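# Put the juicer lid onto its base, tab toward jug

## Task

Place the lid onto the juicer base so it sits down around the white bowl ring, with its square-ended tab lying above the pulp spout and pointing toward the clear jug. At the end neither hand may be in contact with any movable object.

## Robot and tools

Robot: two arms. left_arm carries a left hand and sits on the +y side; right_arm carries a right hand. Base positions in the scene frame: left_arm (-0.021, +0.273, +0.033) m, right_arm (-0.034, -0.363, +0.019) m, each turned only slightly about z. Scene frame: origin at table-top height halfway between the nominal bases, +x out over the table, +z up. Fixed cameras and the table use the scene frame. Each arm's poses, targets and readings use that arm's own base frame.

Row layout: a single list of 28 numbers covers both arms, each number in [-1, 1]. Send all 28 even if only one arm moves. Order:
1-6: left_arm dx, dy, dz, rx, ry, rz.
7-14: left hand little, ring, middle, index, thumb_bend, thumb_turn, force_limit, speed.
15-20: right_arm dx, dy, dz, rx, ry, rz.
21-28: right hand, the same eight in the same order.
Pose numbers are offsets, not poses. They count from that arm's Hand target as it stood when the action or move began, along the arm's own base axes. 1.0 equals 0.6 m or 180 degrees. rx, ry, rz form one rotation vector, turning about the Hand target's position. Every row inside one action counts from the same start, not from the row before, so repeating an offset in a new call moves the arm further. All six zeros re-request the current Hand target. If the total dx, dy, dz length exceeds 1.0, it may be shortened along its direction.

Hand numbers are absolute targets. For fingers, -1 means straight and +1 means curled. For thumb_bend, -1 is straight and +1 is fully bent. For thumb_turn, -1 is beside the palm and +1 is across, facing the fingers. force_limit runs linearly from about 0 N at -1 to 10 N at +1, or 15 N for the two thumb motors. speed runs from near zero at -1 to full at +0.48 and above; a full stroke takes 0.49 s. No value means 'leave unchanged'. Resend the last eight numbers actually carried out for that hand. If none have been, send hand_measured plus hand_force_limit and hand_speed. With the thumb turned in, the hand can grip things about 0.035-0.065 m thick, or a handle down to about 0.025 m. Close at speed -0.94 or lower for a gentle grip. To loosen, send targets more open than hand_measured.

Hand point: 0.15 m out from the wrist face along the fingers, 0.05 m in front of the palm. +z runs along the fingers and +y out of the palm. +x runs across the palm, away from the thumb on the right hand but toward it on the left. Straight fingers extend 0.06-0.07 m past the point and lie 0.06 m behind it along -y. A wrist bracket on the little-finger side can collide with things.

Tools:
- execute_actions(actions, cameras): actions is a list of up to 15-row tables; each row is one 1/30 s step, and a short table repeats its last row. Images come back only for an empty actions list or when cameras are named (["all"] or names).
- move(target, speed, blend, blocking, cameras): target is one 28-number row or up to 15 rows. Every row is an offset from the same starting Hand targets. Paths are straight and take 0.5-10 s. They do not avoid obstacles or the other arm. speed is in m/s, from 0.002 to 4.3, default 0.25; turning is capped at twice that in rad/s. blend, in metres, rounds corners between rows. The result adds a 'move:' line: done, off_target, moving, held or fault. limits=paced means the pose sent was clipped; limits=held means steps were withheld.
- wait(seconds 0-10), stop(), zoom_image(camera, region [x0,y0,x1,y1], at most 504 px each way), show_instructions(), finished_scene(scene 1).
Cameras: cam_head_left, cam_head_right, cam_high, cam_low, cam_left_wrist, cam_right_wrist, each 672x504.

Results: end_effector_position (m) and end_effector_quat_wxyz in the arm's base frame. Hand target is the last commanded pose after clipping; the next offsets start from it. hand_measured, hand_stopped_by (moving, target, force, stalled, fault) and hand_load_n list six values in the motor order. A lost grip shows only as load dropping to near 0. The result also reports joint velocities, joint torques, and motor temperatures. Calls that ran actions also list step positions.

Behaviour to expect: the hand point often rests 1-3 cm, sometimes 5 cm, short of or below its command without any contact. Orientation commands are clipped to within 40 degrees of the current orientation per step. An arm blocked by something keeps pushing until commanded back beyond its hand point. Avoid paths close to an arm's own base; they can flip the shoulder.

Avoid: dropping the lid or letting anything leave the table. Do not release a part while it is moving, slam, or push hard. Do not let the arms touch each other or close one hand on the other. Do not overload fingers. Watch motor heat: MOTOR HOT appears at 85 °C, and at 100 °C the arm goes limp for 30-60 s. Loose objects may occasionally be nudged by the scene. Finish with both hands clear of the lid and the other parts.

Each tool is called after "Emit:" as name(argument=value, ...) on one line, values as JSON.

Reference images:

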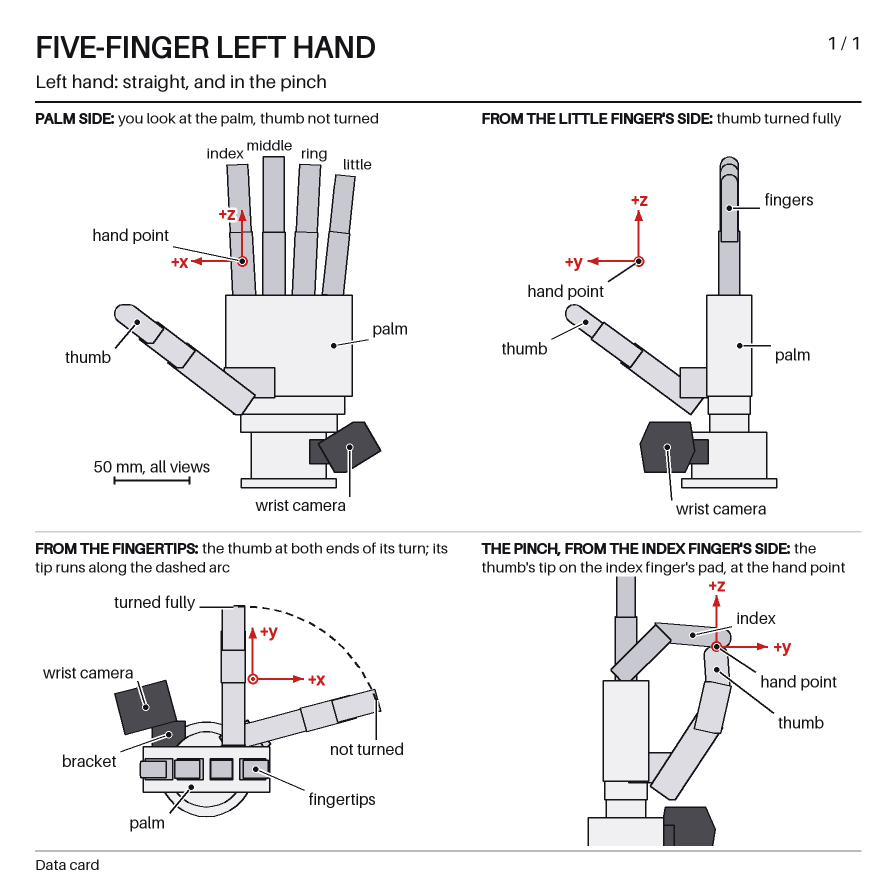

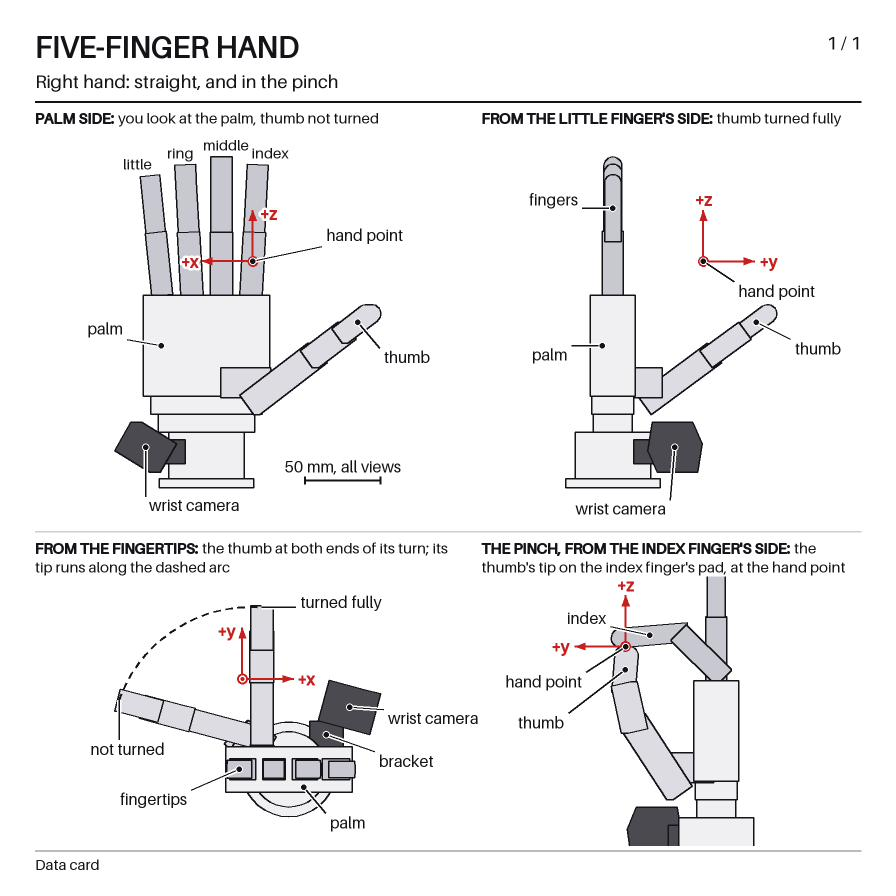

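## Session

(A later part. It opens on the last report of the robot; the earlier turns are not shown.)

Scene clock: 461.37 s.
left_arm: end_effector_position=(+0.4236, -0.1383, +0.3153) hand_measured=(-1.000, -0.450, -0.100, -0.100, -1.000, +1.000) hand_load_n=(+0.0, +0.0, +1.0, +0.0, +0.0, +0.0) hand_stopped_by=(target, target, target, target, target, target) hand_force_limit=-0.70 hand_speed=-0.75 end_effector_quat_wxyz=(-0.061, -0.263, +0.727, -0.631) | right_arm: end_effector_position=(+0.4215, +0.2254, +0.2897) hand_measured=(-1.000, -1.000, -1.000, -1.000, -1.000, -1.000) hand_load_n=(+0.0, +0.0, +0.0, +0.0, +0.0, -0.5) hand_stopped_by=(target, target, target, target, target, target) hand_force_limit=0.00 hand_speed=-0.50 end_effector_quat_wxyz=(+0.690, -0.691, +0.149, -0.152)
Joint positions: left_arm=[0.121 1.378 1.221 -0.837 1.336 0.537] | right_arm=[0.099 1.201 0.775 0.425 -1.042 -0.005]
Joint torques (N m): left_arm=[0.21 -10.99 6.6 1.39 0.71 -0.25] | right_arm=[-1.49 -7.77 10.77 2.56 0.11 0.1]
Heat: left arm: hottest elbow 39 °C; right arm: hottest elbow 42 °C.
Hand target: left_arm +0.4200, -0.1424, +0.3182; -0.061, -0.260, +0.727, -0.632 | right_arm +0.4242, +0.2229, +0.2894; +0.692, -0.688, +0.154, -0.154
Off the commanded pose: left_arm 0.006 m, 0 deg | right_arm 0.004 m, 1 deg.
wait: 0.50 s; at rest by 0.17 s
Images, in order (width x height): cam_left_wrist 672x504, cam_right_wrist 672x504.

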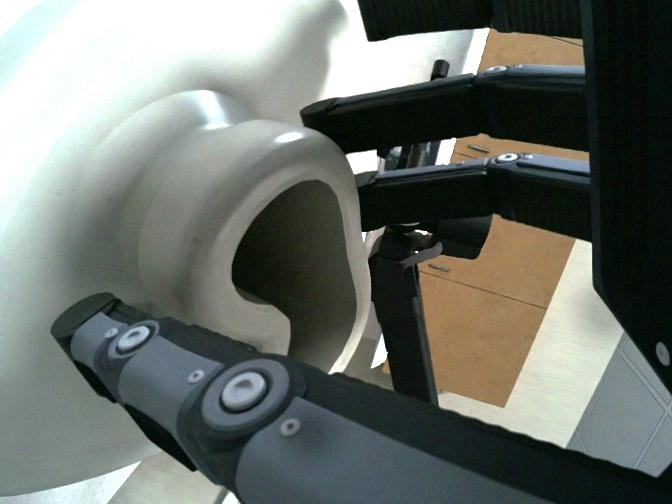

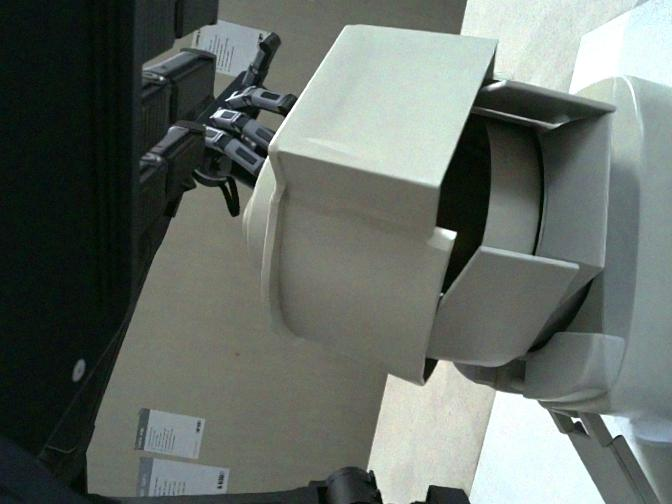

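Emit:
move(target=[[0,0,0,0,0,0,-1,-0.45,-0.1,-0.1,-0.3,1,-0.8,-0.88,0,0,0,0,0,0,-1,-1,-1,-1,-1,-1,0,-0.5]], speed=0.05, cameras=["cam_left_wrist"])

Emit:
wait(seconds=1, cameras=["cam_left_wrist", "cam_right_wrist"])

Scene clock: 462.97 s.
left_arm: end_effector_position=(+0.4236, -0.1383, +0.3152) hand_measured=(-1.000, -0.450, -0.100, -0.100, -0.840, +1.000) hand_load_n=(+0.0, +0.0, +1.5, +0.5, +1.5, +0.0) hand_stopped_by=(target, target, target, target, force, target) hand_force_limit=-0.80 hand_speed=-0.88 end_effector_quat_wxyz=(-0.061, -0.263, +0.727, -0.631) | right_arm: end_effector_position=(+0.4215, +0.2254, +0.2897) hand_measured=(-1.000, -1.000, -1.000, -1.000, -1.000, -1.000) hand_load_n=(+0.0, +0.0, +0.0, +0.0, +0.0, +0.0) hand_stopped_by=(target, target, target, target, target, target) hand_force_limit=0.00 hand_speed=-0.50 end_effector_quat_wxyz=(+0.690, -0.691, +0.149, -0.152)
Joint positions: left_arm=[0.121 1.378 1.221 -0.837 1.335 0.536] | right_arm=[0.099 1.201 0.775 0.425 -1.042 -0.005]
Joint torques (N m): left_arm=[0.15 -10.99 6.63 1.37 0.75 -0.27] | right_arm=[-1.32 -7.18 10.73 2.58 0.1 0.12]
Heat: left arm: hottest elbow 39 °C; right arm: hottest elbow 42 °C.
Hand target: left_arm +0.4199, -0.1424, +0.3182; -0.061, -0.261, +0.727, -0.632 | right_arm +0.4242, +0.2229, +0.2894; +0.692, -0.688, +0.154, -0.154
Off the commanded pose: left_arm 0.006 m, 0 deg | right_arm 0.004 m, 1 deg.
move: done
Images, in order (width x height): cam_left_wrist 672x504.

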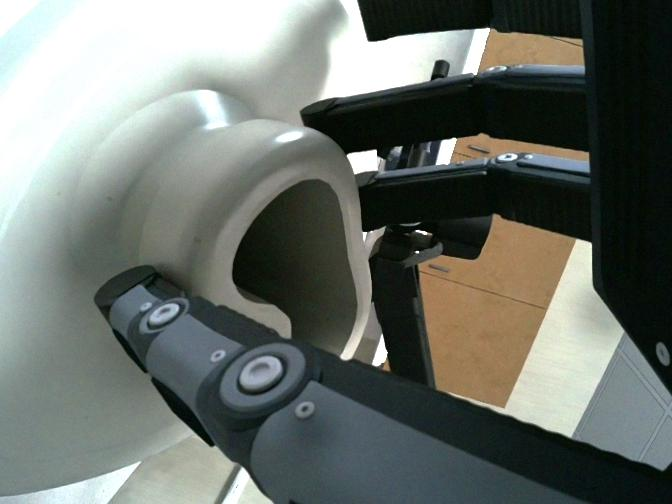

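Scene clock: 463.97 s.
left_arm: end_effector_position=(+0.4236, -0.1383, +0.3152) hand_measured=(-1.000, -0.450, -0.100, -0.100, -0.840, +1.000) hand_load_n=(+0.0, +0.0, +2.0, +0.0, +1.5, -0.5) hand_stopped_by=(target, target, target, target, force, target) hand_force_limit=-0.80 hand_speed=-0.88 end_effector_quat_wxyz=(-0.061, -0.263, +0.727, -0.631) | right_arm: end_effector_position=(+0.4215, +0.2254, +0.2897) hand_measured=(-1.000, -1.000, -1.000, -1.000, -1.000, -1.000) hand_load_n=(-0.5, +0.0, +0.0, +0.0, +0.0, -0.5) hand_stopped_by=(target, target, target, target, target, target) hand_force_limit=0.00 hand_speed=-0.50 end_effector_quat_wxyz=(+0.690, -0.691, +0.149, -0.152)
Joint positions: left_arm=[0.121 1.378 1.221 -0.837 1.335 0.536] | right_arm=[0.099 1.201 0.775 0.425 -1.042 -0.005]
Joint torques (N m): left_arm=[0.09 -11.11 6.6 1.33 0.76 -0.27] | right_arm=[-1.32 -7.88 10.85 2.61 0.11 0.09]
Heat: left arm: hottest elbow 39 °C; right arm: hottest elbow 42 °C.
Hand target: left_arm +0.4199, -0.1424, +0.3182; -0.061, -0.261, +0.727, -0.632 | right_arm +0.4242, +0.2229, +0.2894; +0.692, -0.688, +0.154, -0.154
Off the commanded pose: left_arm 0.006 m, 0 deg | right_arm 0.004 m, 1 deg.
wait: 1.00 s; at rest by 0.17 s
Images, in order (width x height): cam_left_wrist 672x504, cam_right_wrist 672x504.

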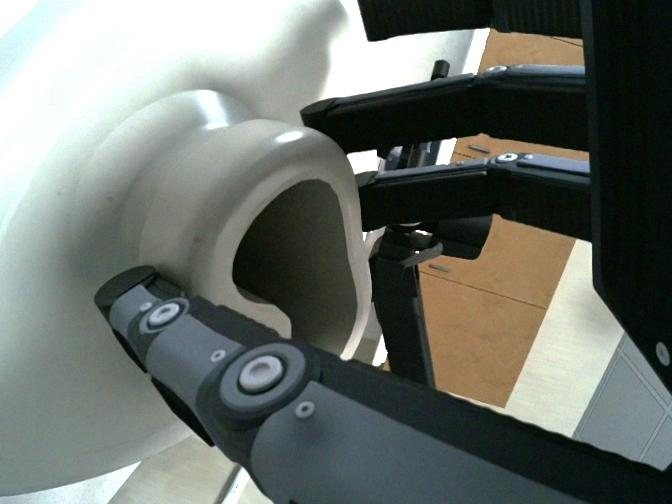

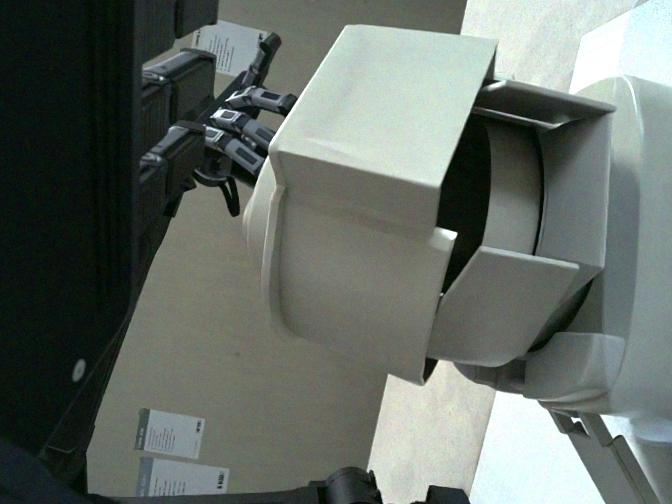

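Emit:
move(target=[[0,0,0,0,0,0,-1,-0.45,-0.1,0.3,-0.3,1,-0.6,-0.88,0,0,0,0,0,0,-1,-1,-1,-1,-1,-1,0,-0.5]], speed=0.05, cameras=["cam_left_wrist"])

Emit:
wait(seconds=1, cameras=["cam_left_wrist", "cam_right_wrist"])

Scene clock: 464.63 s.
left_arm: end_effector_position=(+0.4236, -0.1383, +0.3153) hand_measured=(-1.000, -0.450, -0.100, -0.092, -0.842, +1.000) hand_load_n=(+0.0, +0.0, +0.5, +3.0, +3.0, -0.5) hand_stopped_by=(target, target, target, force, force, target) hand_force_limit=-0.60 hand_speed=-0.88 end_effector_quat_wxyz=(-0.062, -0.264, +0.727, -0.631) | right_arm: end_effector_position=(+0.4215, +0.2254, +0.2897) hand_measured=(-1.000, -1.000, -1.000, -1.000, -1.000, -1.000) hand_load_n=(+0.0, +0.0, +0.0, +0.0, +0.0, +0.0) hand_stopped_by=(target, target, target, target, target, target) hand_force_limit=0.00 hand_speed=-0.50 end_effector_quat_wxyz=(+0.690, -0.691, +0.149, -0.152)
Joint positions: left_arm=[0.121 1.378 1.221 -0.837 1.335 0.535] | right_arm=[0.099 1.201 0.775 0.425 -1.042 -0.005]
Joint torques (N m): left_arm=[0.15 -10.99 6.61 1.39 0.76 -0.23] | right_arm=[-0.97 -7.12 10.76 2.47 0.08 0.1]
Heat: left arm: hottest elbow 39 °C; right arm: hottest elbow 42 °C.
Hand target: left_arm +0.4200, -0.1424, +0.3182; -0.061, -0.261, +0.727, -0.632 | right_arm +0.4242, +0.2229, +0.2894; +0.692, -0.688, +0.154, -0.154
Off the commanded pose: left_arm 0.006 m, 0 deg | right_arm 0.004 m, 1 deg.
move: done
Images, in order (width x height): cam_left_wrist 672x504.

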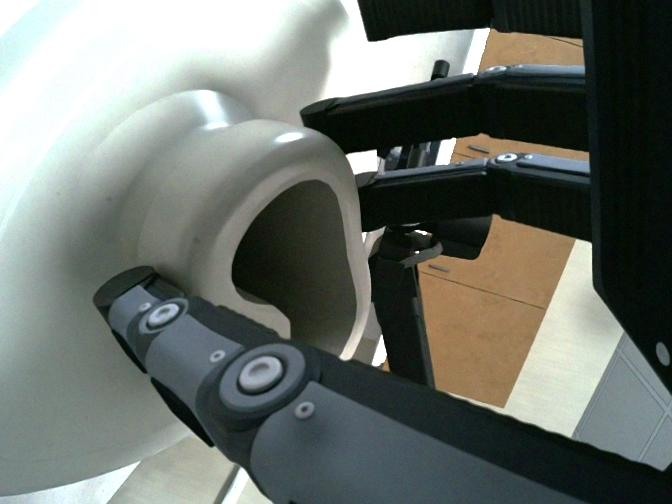

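Scene clock: 465.63 s.
left_arm: end_effector_position=(+0.4236, -0.1383, +0.3153) hand_measured=(-1.000, -0.450, -0.100, -0.092, -0.842, +1.000) hand_load_n=(+0.0, +0.0, +0.5, +2.5, +2.5, -0.5) hand_stopped_by=(target, target, target, force, force, target) hand_force_limit=-0.60 hand_speed=-0.88 end_effector_quat_wxyz=(-0.062, -0.264, +0.727, -0.631) | right_arm: end_effector_position=(+0.4215, +0.2254, +0.2897) hand_measured=(-1.000, -1.000, -1.000, -1.000, -1.000, -1.000) hand_load_n=(-0.5, +0.0, +0.0, -0.5, +0.0, -0.5) hand_stopped_by=(target, target, target, target, target, target) hand_force_limit=0.00 hand_speed=-0.50 end_effector_quat_wxyz=(+0.690, -0.691, +0.149, -0.152)
Joint positions: left_arm=[0.121 1.378 1.221 -0.837 1.335 0.535] | right_arm=[0.099 1.201 0.775 0.425 -1.042 -0.005]
Joint torques (N m): left_arm=[0.09 -11.11 6.63 1.37 0.74 -0.24] | right_arm=[-1.32 -7.3 10.78 2.48 0.12 0.11]
Heat: left arm: hottest elbow 39 °C; right arm: hottest elbow 42 °C.
Hand target: left_arm +0.4200, -0.1424, +0.3182; -0.061, -0.261, +0.727, -0.632 | right_arm +0.4242, +0.2229, +0.2894; +0.692, -0.688, +0.154, -0.154
Off the commanded pose: left_arm 0.006 m, 0 deg | right_arm 0.004 m, 1 deg.
wait: 1.00 s; at rest by 0.17 s
Images, in order (width x height): cam_left_wrist 672x504, cam_right_wrist 672x504.

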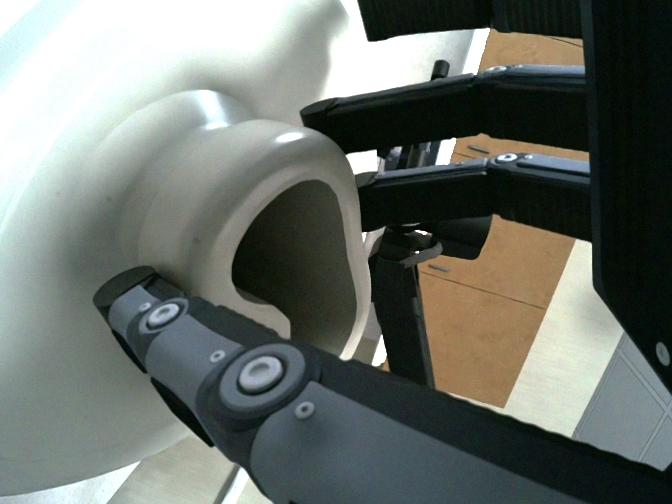

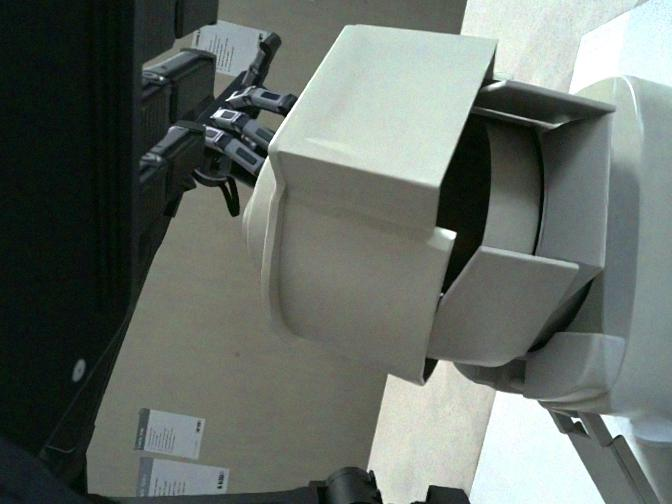

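Emit:
move(target=[[0,0,0,0,0,0,-1,-0.45,0.35,0.35,-0.3,1,0.0,-0.88,0,0,0,0,0,0,-1,-1,-1,-1,-1,-1,0,-0.5]], speed=0.05, cameras=[])

Emit:
move(target=[[0,0,0,0,0,0,-1,-0.45,0.36,0.36,-0.28,1,0.4,-0.88,0,0,0,0,0,0,-1,-1,-1,-1,-1,-1,0,-0.5]], speed=0.05, cameras=["cam_left_wrist", "cam_right_wrist"])

Scene clock: 466.33 s.
left_arm: end_effector_position=(+0.4234, -0.1385, +0.3156) hand_measured=(-1.000, -0.450, -0.070, -0.072, -0.844, +1.000) hand_load_n=(+0.0, +0.0, +8.0, +4.0, +10.0, +0.5) hand_stopped_by=(target, target, force, force, force, target) hand_force_limit=0.00 hand_speed=-0.88 end_effector_quat_wxyz=(-0.062, -0.265, +0.727, -0.631) | right_arm: end_effector_position=(+0.4215, +0.2254, +0.2897) hand_measured=(-1.000, -1.000, -1.000, -1.000, -1.000, -1.000) hand_load_n=(+0.0, +0.0, -0.5, +0.0, +0.0, -0.5) hand_stopped_by=(target, target, target, target, target, target) hand_force_limit=0.00 hand_speed=-0.50 end_effector_quat_wxyz=(+0.690, -0.691, +0.149, -0.152)
Joint positions: left_arm=[0.12 1.377 1.221 -0.837 1.335 0.532] | right_arm=[0.099 1.201 0.775 0.425 -1.042 -0.005]
Joint torques (N m): left_arm=[0.21 -11.11 6.57 1.33 0.76 -0.22] | right_arm=[-1.14 -7.53 10.73 2.5 0.13 0.11]
Heat: left arm: hottest elbow 39 °C; right arm: hottest elbow 42 °C.
Hand target: left_arm +0.4200, -0.1424, +0.3182; -0.061, -0.261, +0.727, -0.632 | right_arm +0.4242, +0.2229, +0.2894; +0.692, -0.688, +0.154, -0.154
Off the commanded pose: left_arm 0.006 m, 0 deg | right_arm 0.004 m, 1 deg.
move: done
No camera images: "cameras" was empty.

Scene clock: 466.83 s.
left_arm: end_effector_position=(+0.4232, -0.1387, +0.3158) hand_measured=(-1.000, -0.450, -0.070, -0.064, -0.844, +1.000) hand_load_n=(+0.0, +0.0, +6.0, +6.5, +11.5, +1.0) hand_stopped_by=(target, target, force, force, force, target) hand_force_limit=0.40 hand_speed=-0.88 end_effector_quat_wxyz=(-0.063, -0.265, +0.726, -0.631) | right_arm: end_effector_position=(+0.4215, +0.2254, +0.2897) hand_measured=(-1.000, -1.000, -1.000, -1.000, -1.000, -1.000) hand_load_n=(+0.0, +0.0, +0.0, +0.0, +0.0, -0.5) hand_stopped_by=(target, target, target, target, target, target) hand_force_limit=0.00 hand_speed=-0.50 end_effector_quat_wxyz=(+0.690, -0.691, +0.149, -0.152)
Joint positions: left_arm=[0.12 1.377 1.221 -0.837 1.335 0.531] | right_arm=[0.099 1.201 0.775 0.425 -1.042 -0.005]
Joint torques (N m): left_arm=[0.21 -10.93 6.57 1.37 0.74 -0.19] | right_arm=[-1.26 -7.53 10.77 2.52 0.11 0.09]
Heat: left arm: hottest elbow 39 °C; right arm: hottest elbow 42 °C.
Hand target: left_arm +0.4199, -0.1425, +0.3183; -0.061, -0.260, +0.728, -0.632 | right_arm +0.4242, +0.2229, +0.2894; +0.692, -0.688, +0.154, -0.154
Off the commanded pose: left_arm 0.005 m, 1 deg | right_arm 0.004 m, 1 deg.
move: done
Images, in order (width x height): cam_left_wrist 672x504, cam_right_wrist 672x504.

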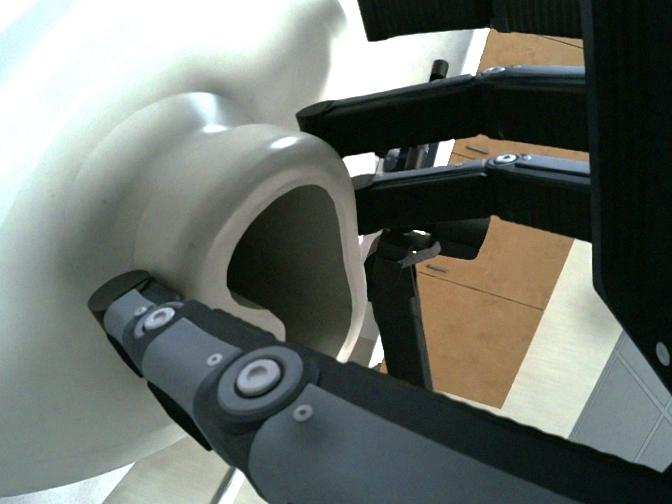

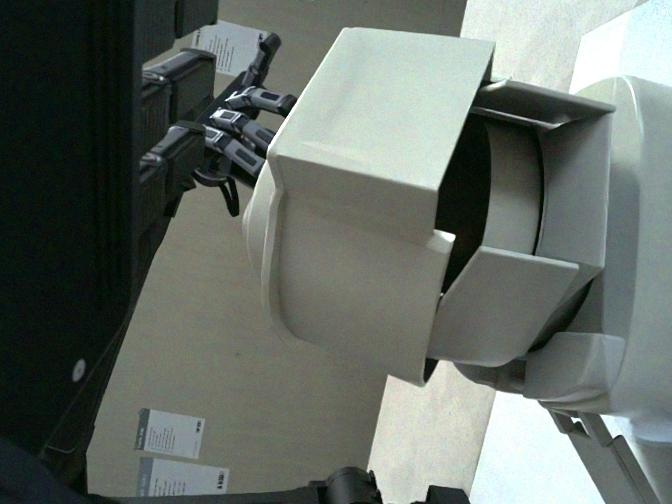

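Emit:
move(target=[[0,0,0.05,0,0,0,-1,-0.45,0.36,0.36,-0.28,1,0.4,-0.88,0,0,0,0,0,0,-1,-1,-1,-1,-1,-1,0,-0.5]], speed=0.04, cameras=["cam_left_wrist", "cam_right_wrist"])

Scene clock: 468.33 s.
left_arm: end_effector_position=(+0.4194, -0.1387, +0.3176) hand_measured=(-1.000, -0.450, -0.070, -0.064, -0.844, +1.000) hand_load_n=(+0.0, +0.0, +7.5, +4.5, +11.0, -1.5) hand_stopped_by=(target, target, force, force, force, target) hand_force_limit=0.40 hand_speed=-0.88 end_effector_quat_wxyz=(-0.071, -0.277, +0.726, -0.625) | right_arm: end_effector_position=(+0.4215, +0.2254, +0.2897) hand_measured=(-1.000, -1.000, -1.000, -1.000, -1.000, -1.000) hand_load_n=(+0.0, +0.0, +0.0, +0.0, +0.0, +0.0) hand_stopped_by=(target, target, target, target, target, target) hand_force_limit=0.00 hand_speed=-0.50 end_effector_quat_wxyz=(+0.690, -0.691, +0.149, -0.152)
Joint positions: left_arm=[0.12 1.373 1.227 -0.875 1.324 0.53] | right_arm=[0.099 1.201 0.775 0.425 -1.042 -0.005]
Joint torques (N m): left_arm=[0.15 -11.81 10.55 0.01 1.27 -0.25] | right_arm=[-1.2 -7.36 10.76 2.58 0.1 0.11]
Heat: left arm: hottest elbow 39 °C; right arm: hottest elbow 42 °C.
Hand target: left_arm +0.4199, -0.1425, +0.3482; -0.061, -0.260, +0.727, -0.632 | right_arm +0.4242, +0.2229, +0.2894; +0.692, -0.688, +0.154, -0.154
Off the commanded pose: left_arm 0.031 m, 2 deg | right_arm 0.004 m, 1 deg.
move: off_target (left_arm)
Images, in order (width x height): cam_left_wrist 672x504, cam_right_wrist 672x504.

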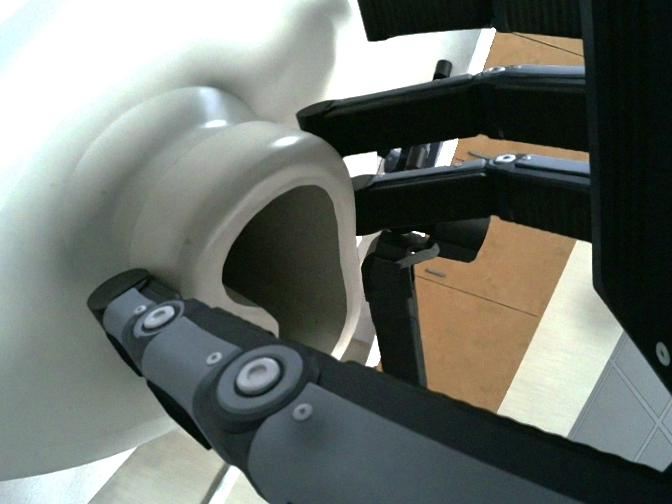

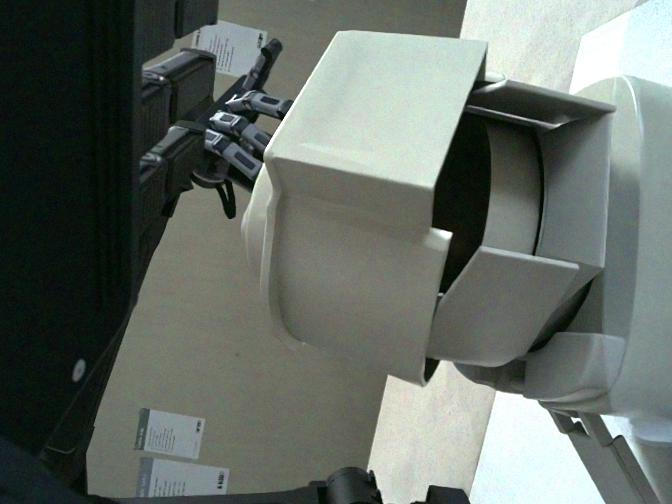

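Emit:
move(target=[[0,0,0.033,0,0,0,-1,-0.45,0.36,0.36,-0.28,1,0.4,-0.88,0,0,0,0,0,0,-1,-1,-1,-1,-1,-1,0,-0.5]], speed=0.04, cameras=["cam_left_wrist", "cam_right_wrist"])

Scene clock: 469.47 s.
left_arm: end_effector_position=(+0.4159, -0.1395, +0.3468) hand_measured=(-1.000, -0.450, -0.070, -0.064, -0.842, +1.000) hand_load_n=(+0.0, +0.0, +0.0, +0.0, +0.0, +0.0) hand_stopped_by=(target, target, force, force, force, target) hand_force_limit=0.40 hand_speed=-0.88 end_effector_quat_wxyz=(-0.070, -0.272, +0.725, -0.629) | right_arm: end_effector_position=(+0.4215, +0.2254, +0.2897) hand_measured=(-1.000, -1.000, -1.000, -1.000, -1.000, -1.000) hand_load_n=(+0.0, +0.0, +0.0, +0.0, +0.0, +0.0) hand_stopped_by=(target, target, target, target, target, target) hand_force_limit=0.00 hand_speed=-0.50 end_effector_quat_wxyz=(+0.690, -0.691, +0.149, -0.152)
Joint positions: left_arm=[0.12 1.355 1.283 -0.94 1.333 0.53] | right_arm=[0.099 1.201 0.775 0.425 -1.042 -0.005]
Joint torques (N m): left_arm=[0.15 -10.46 10.36 0.5 0.87 -0.22] | right_arm=[-0.91 -7.65 10.71 2.65 0.12 0.11]
Heat: left arm: hottest elbow 40 °C; right arm: hottest elbow 42 °C.
Hand target: left_arm +0.4199, -0.1425, +0.3680; -0.061, -0.260, +0.727, -0.632 | right_arm +0.4242, +0.2229, +0.2894; +0.692, -0.688, +0.154, -0.154
Off the commanded pose: left_arm 0.022 m, 2 deg | right_arm 0.004 m, 1 deg.
move: off_target (left_arm)
Images, in order (width x height): cam_left_wrist 672x504, cam_right_wrist 672x504.

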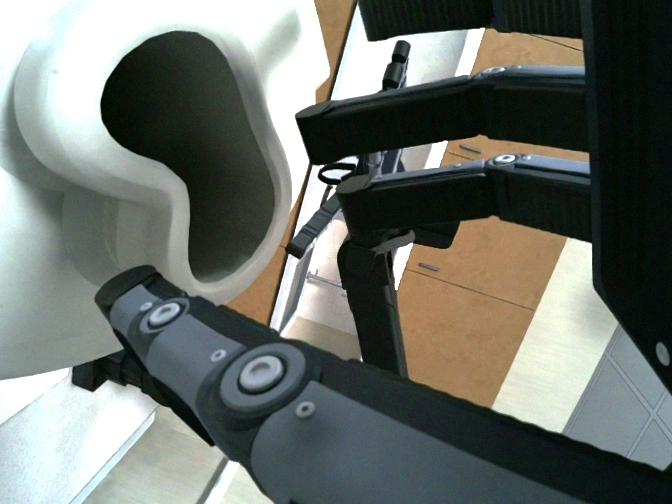

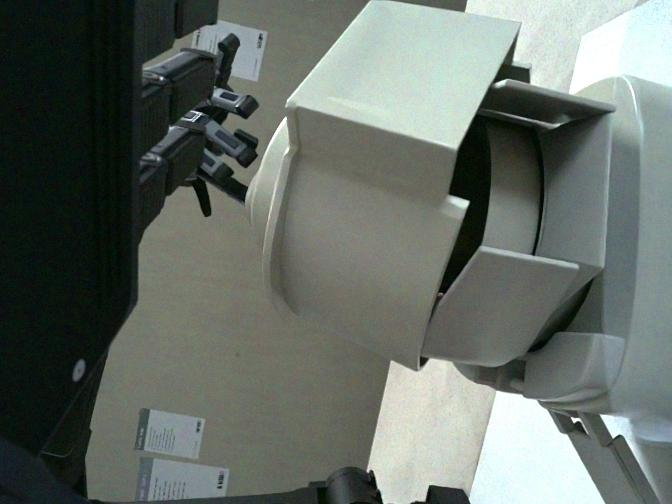

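Emit:
wait(seconds=0.2, cameras=["all"])

Emit:
zoom_image(camera="cam_head_left", region=[225, 150, 385, 300])

Emit:
zoom_image(camera="cam_high", region=[325, 100, 465, 270])

Emit:
zoom_image(camera="cam_low", region=[262, 178, 318, 248])

Scene clock: 469.93 s.
left_arm: end_effector_position=(+0.4159, -0.1395, +0.3468) hand_measured=(-1.000, -0.450, -0.070, -0.064, -0.842, +1.000) hand_load_n=(+0.0, +0.0, +0.0, +0.0, +0.0, +0.0) hand_stopped_by=(target, target, force, force, force, target) hand_force_limit=0.40 hand_speed=-0.88 end_effector_quat_wxyz=(-0.070, -0.272, +0.725, -0.629) | right_arm: end_effector_position=(+0.4215, +0.2254, +0.2897) hand_measured=(-1.000, -1.000, -1.000, -1.000, -1.000, -1.000) hand_load_n=(+0.0, +0.0, +0.0, +0.0, +0.0, -0.5) hand_stopped_by=(target, target, target, target, target, target) hand_force_limit=0.00 hand_speed=-0.50 end_effector_quat_wxyz=(+0.690, -0.691, +0.149, -0.152)
Joint positions: left_arm=[0.12 1.355 1.283 -0.94 1.333 0.53] | right_arm=[0.099 1.201 0.775 0.425 -1.042 -0.005]
Joint torques (N m): left_arm=[0.21 -9.99 10.33 0.43 0.88 -0.24] | right_arm=[-0.62 -7.77 10.85 2.54 0.11 0.11]
Heat: left arm: hottest elbow 40 °C; right arm: hottest elbow 42 °C.
Hand target: left_arm +0.4199, -0.1425, +0.3680; -0.061, -0.260, +0.727, -0.632 | right_arm +0.4242, +0.2229, +0.2894; +0.692, -0.688, +0.154, -0.154
Off the commanded pose: left_arm 0.022 m, 2 deg | right_arm 0.004 m, 1 deg.
wait: 0.20 s; at rest from the start

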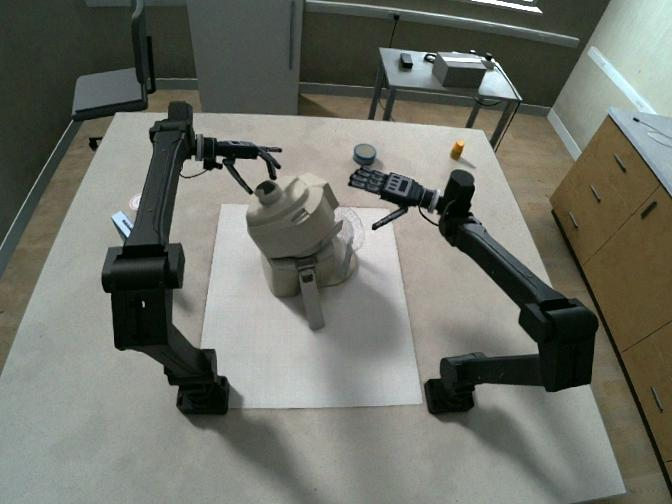

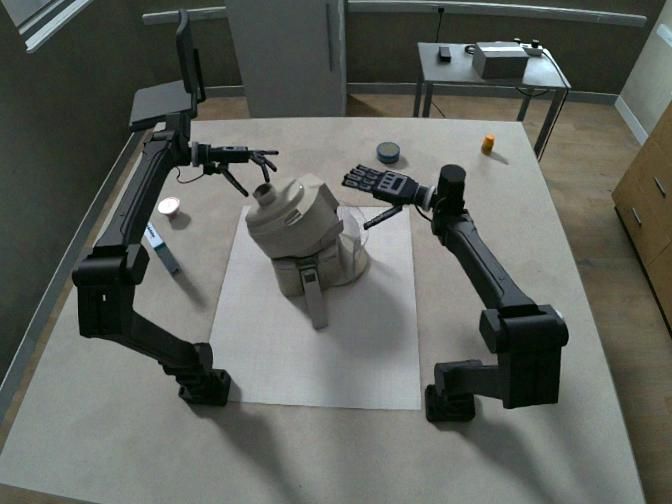

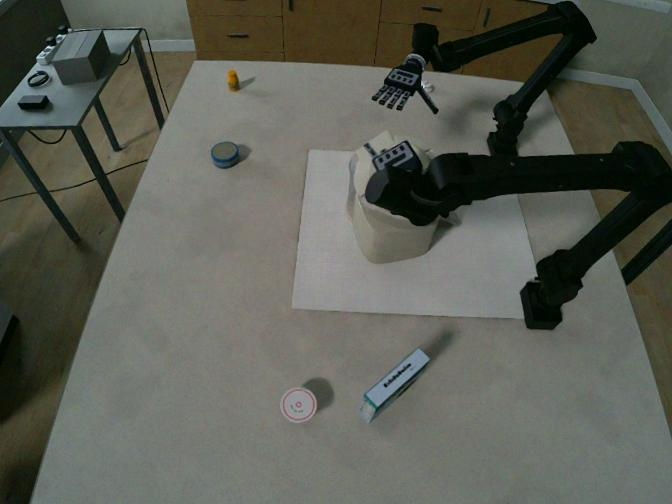

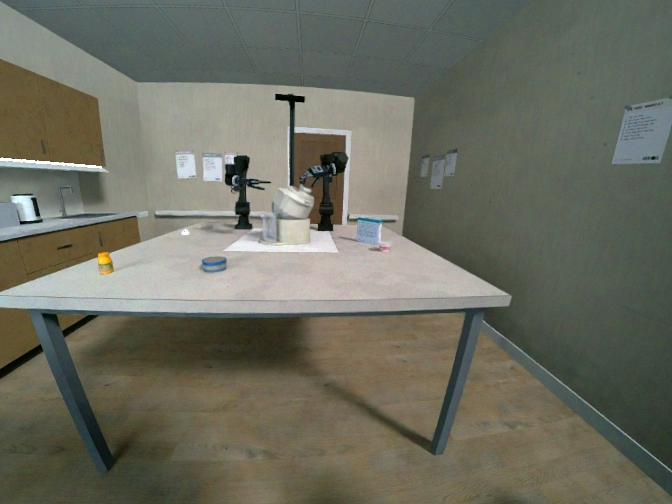

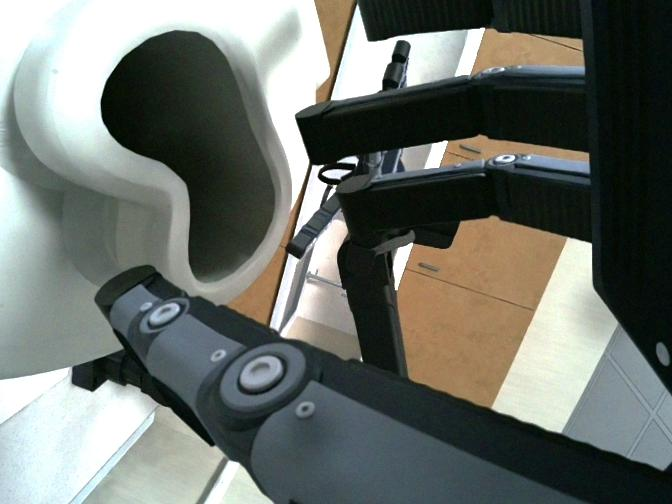

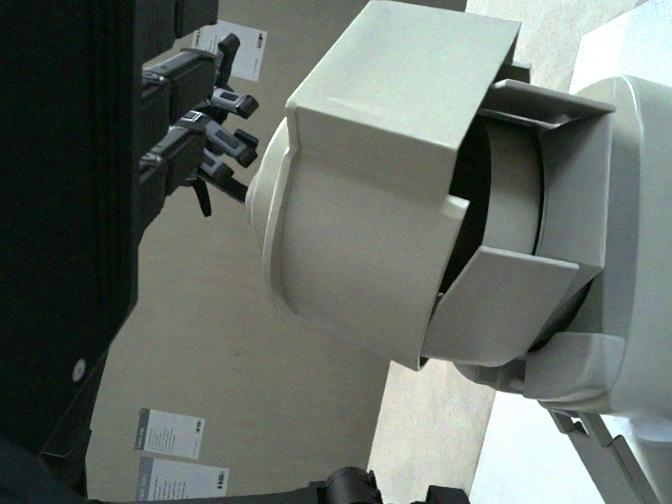

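Scaled by 3.150 from the camera's 672x504 image, which has a finer 960x720 frame.

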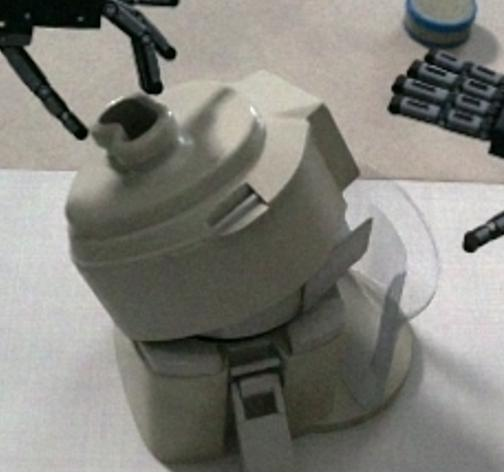

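Scaled by 2.965 from the camera's 672x504 image, which has a finer 960x720 frame.

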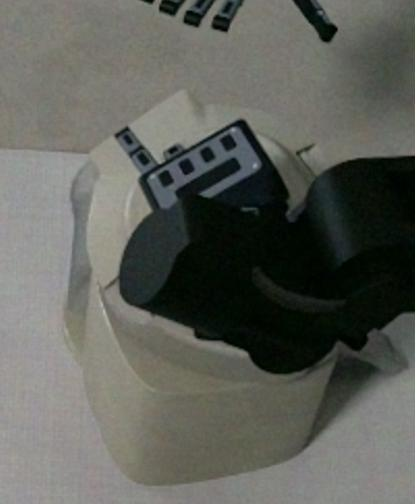

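Scaled by 7.200 from the camera's 672x504 image, which has a finer 960x720 frame.

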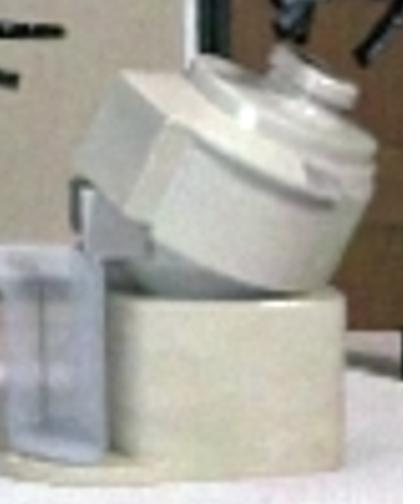

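Emit:
zoom_image(camera="cam_right_wrist", region=[230, 0, 650, 400])

Scaled by 1.200 from the camera's 672x504 image, which has a finer 960x720 frame.

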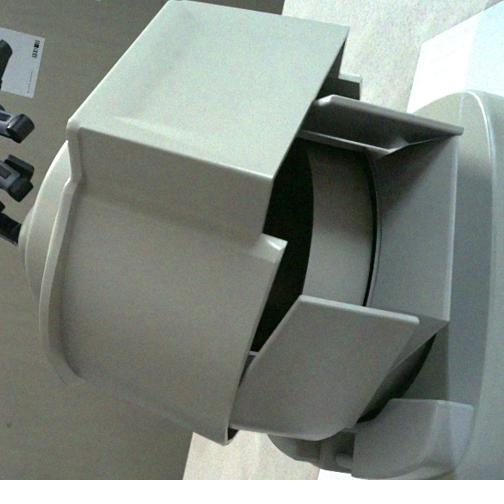

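Emit:
move(target=[[0.04,0.07,0.13,0,0,0,-1,-0.45,-0.45,-0.45,-1,1,0,-0.5,0,0,0,0,0,0,-1,-1,-1,-1,-1,-1,0,-0.5]], speed=0.12, cameras=["cam_left_wrist", "cam_right_wrist", "cam_high", "cam_head_right"])

Emit:
zoom_image(camera="cam_head_right", region=[225, 150, 385, 300])

Emit:
zoom_image(camera="cam_high", region=[325, 100, 465, 270])

Scene clock: 477.17 s.
left_arm: end_effector_position=(+0.4358, -0.1050, +0.4347) hand_measured=(-1.000, -0.450, -0.450, -0.450, -1.000, +1.000) hand_load_n=(+0.0, +0.0, +0.0, +0.0, +0.0, +0.0) hand_stopped_by=(target, target, target, target, target, target) hand_force_limit=0.00 hand_speed=-0.50 end_effector_quat_wxyz=(-0.076, -0.272, +0.724, -0.630) | right_arm: end_effector_position=(+0.4215, +0.2254, +0.2897) hand_measured=(-1.000, -1.000, -1.000, -1.000, -1.000, -1.000) hand_load_n=(+0.0, +0.0, +0.0, +0.0, +0.0, +0.0) hand_stopped_by=(target, target, target, target, target, target) hand_force_limit=0.00 hand_speed=-0.50 end_effector_quat_wxyz=(+0.690, -0.691, +0.149, -0.152)
Joint positions: left_arm=[0.191 1.497 1.681 -1.52 1.368 0.851] | right_arm=[0.099 1.201 0.775 0.425 -1.042 -0.005]
Joint torques (N m): left_arm=[1.38 -10.52 10.22 0.06 0.98 0.08] | right_arm=[-1.26 -7.47 10.76 2.51 0.1 0.11]
Heat: left arm: hottest elbow 41 °C; right arm: hottest elbow 42 °C.
Hand target: left_arm +0.4440, -0.1005, +0.4459; -0.061, -0.260, +0.727, -0.632 | right_arm +0.4242, +0.2229, +0.2894; +0.692, -0.688, +0.154, -0.154
Off the commanded pose: left_arm 0.015 m, 2 deg | right_arm 0.004 m, 1 deg.
move: off_target (left_arm)
Images, in order (width x height): cam_head_right 672x504, cam_high 672x504, cam_left_wrist 672x504, cam_right_wrist 672x504.

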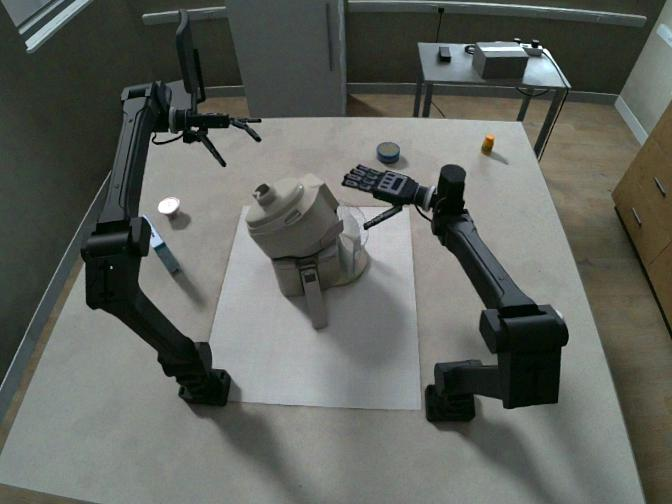

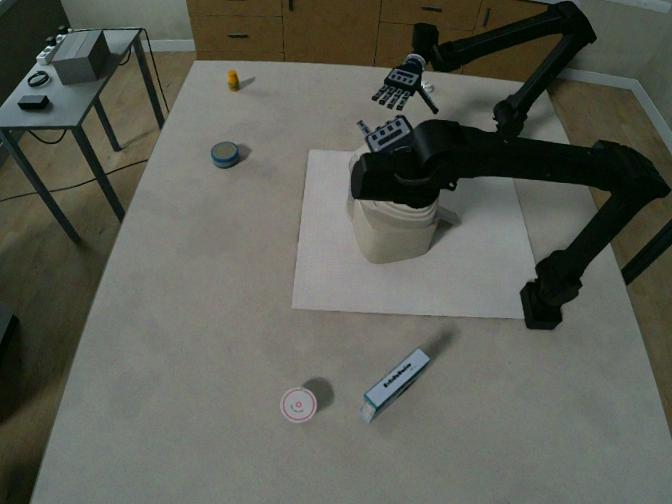

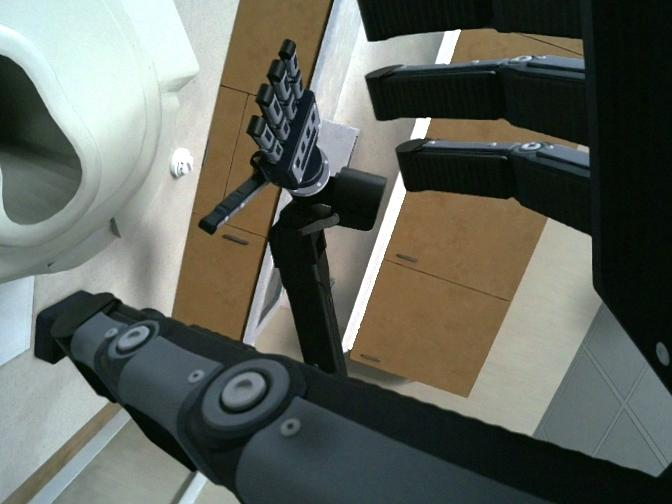

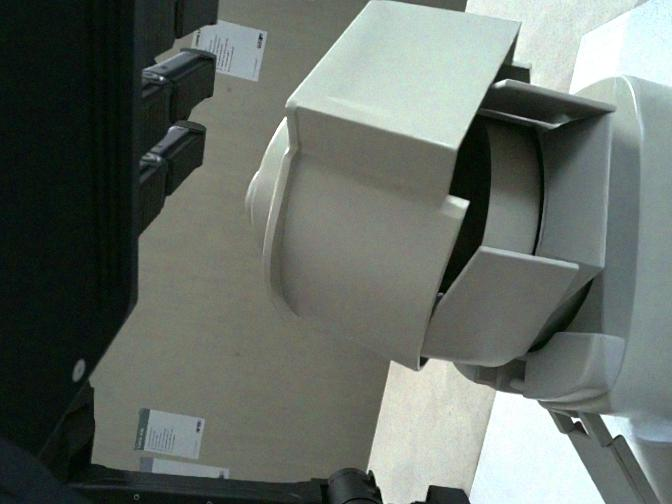

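Scaled by 3.150 from the camera's 672x504 image, which has a finer 960x720 frame.

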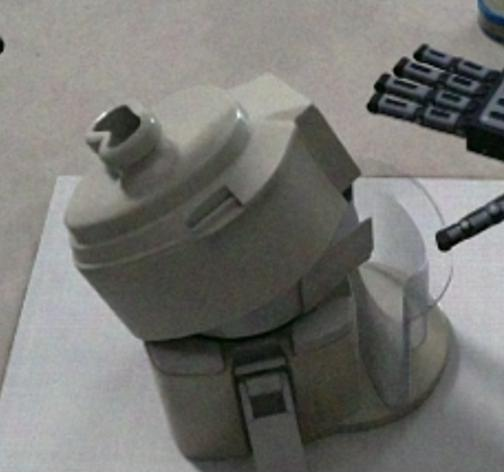

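Scaled by 2.965 from the camera's 672x504 image, which has a finer 960x720 frame.

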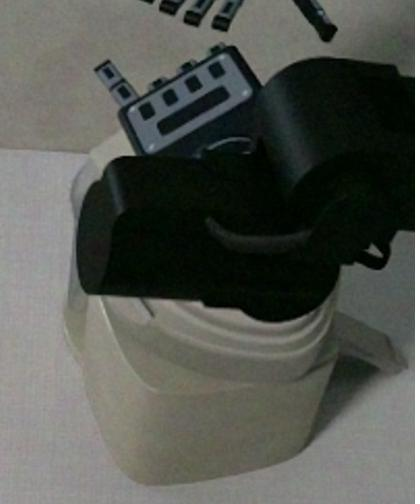

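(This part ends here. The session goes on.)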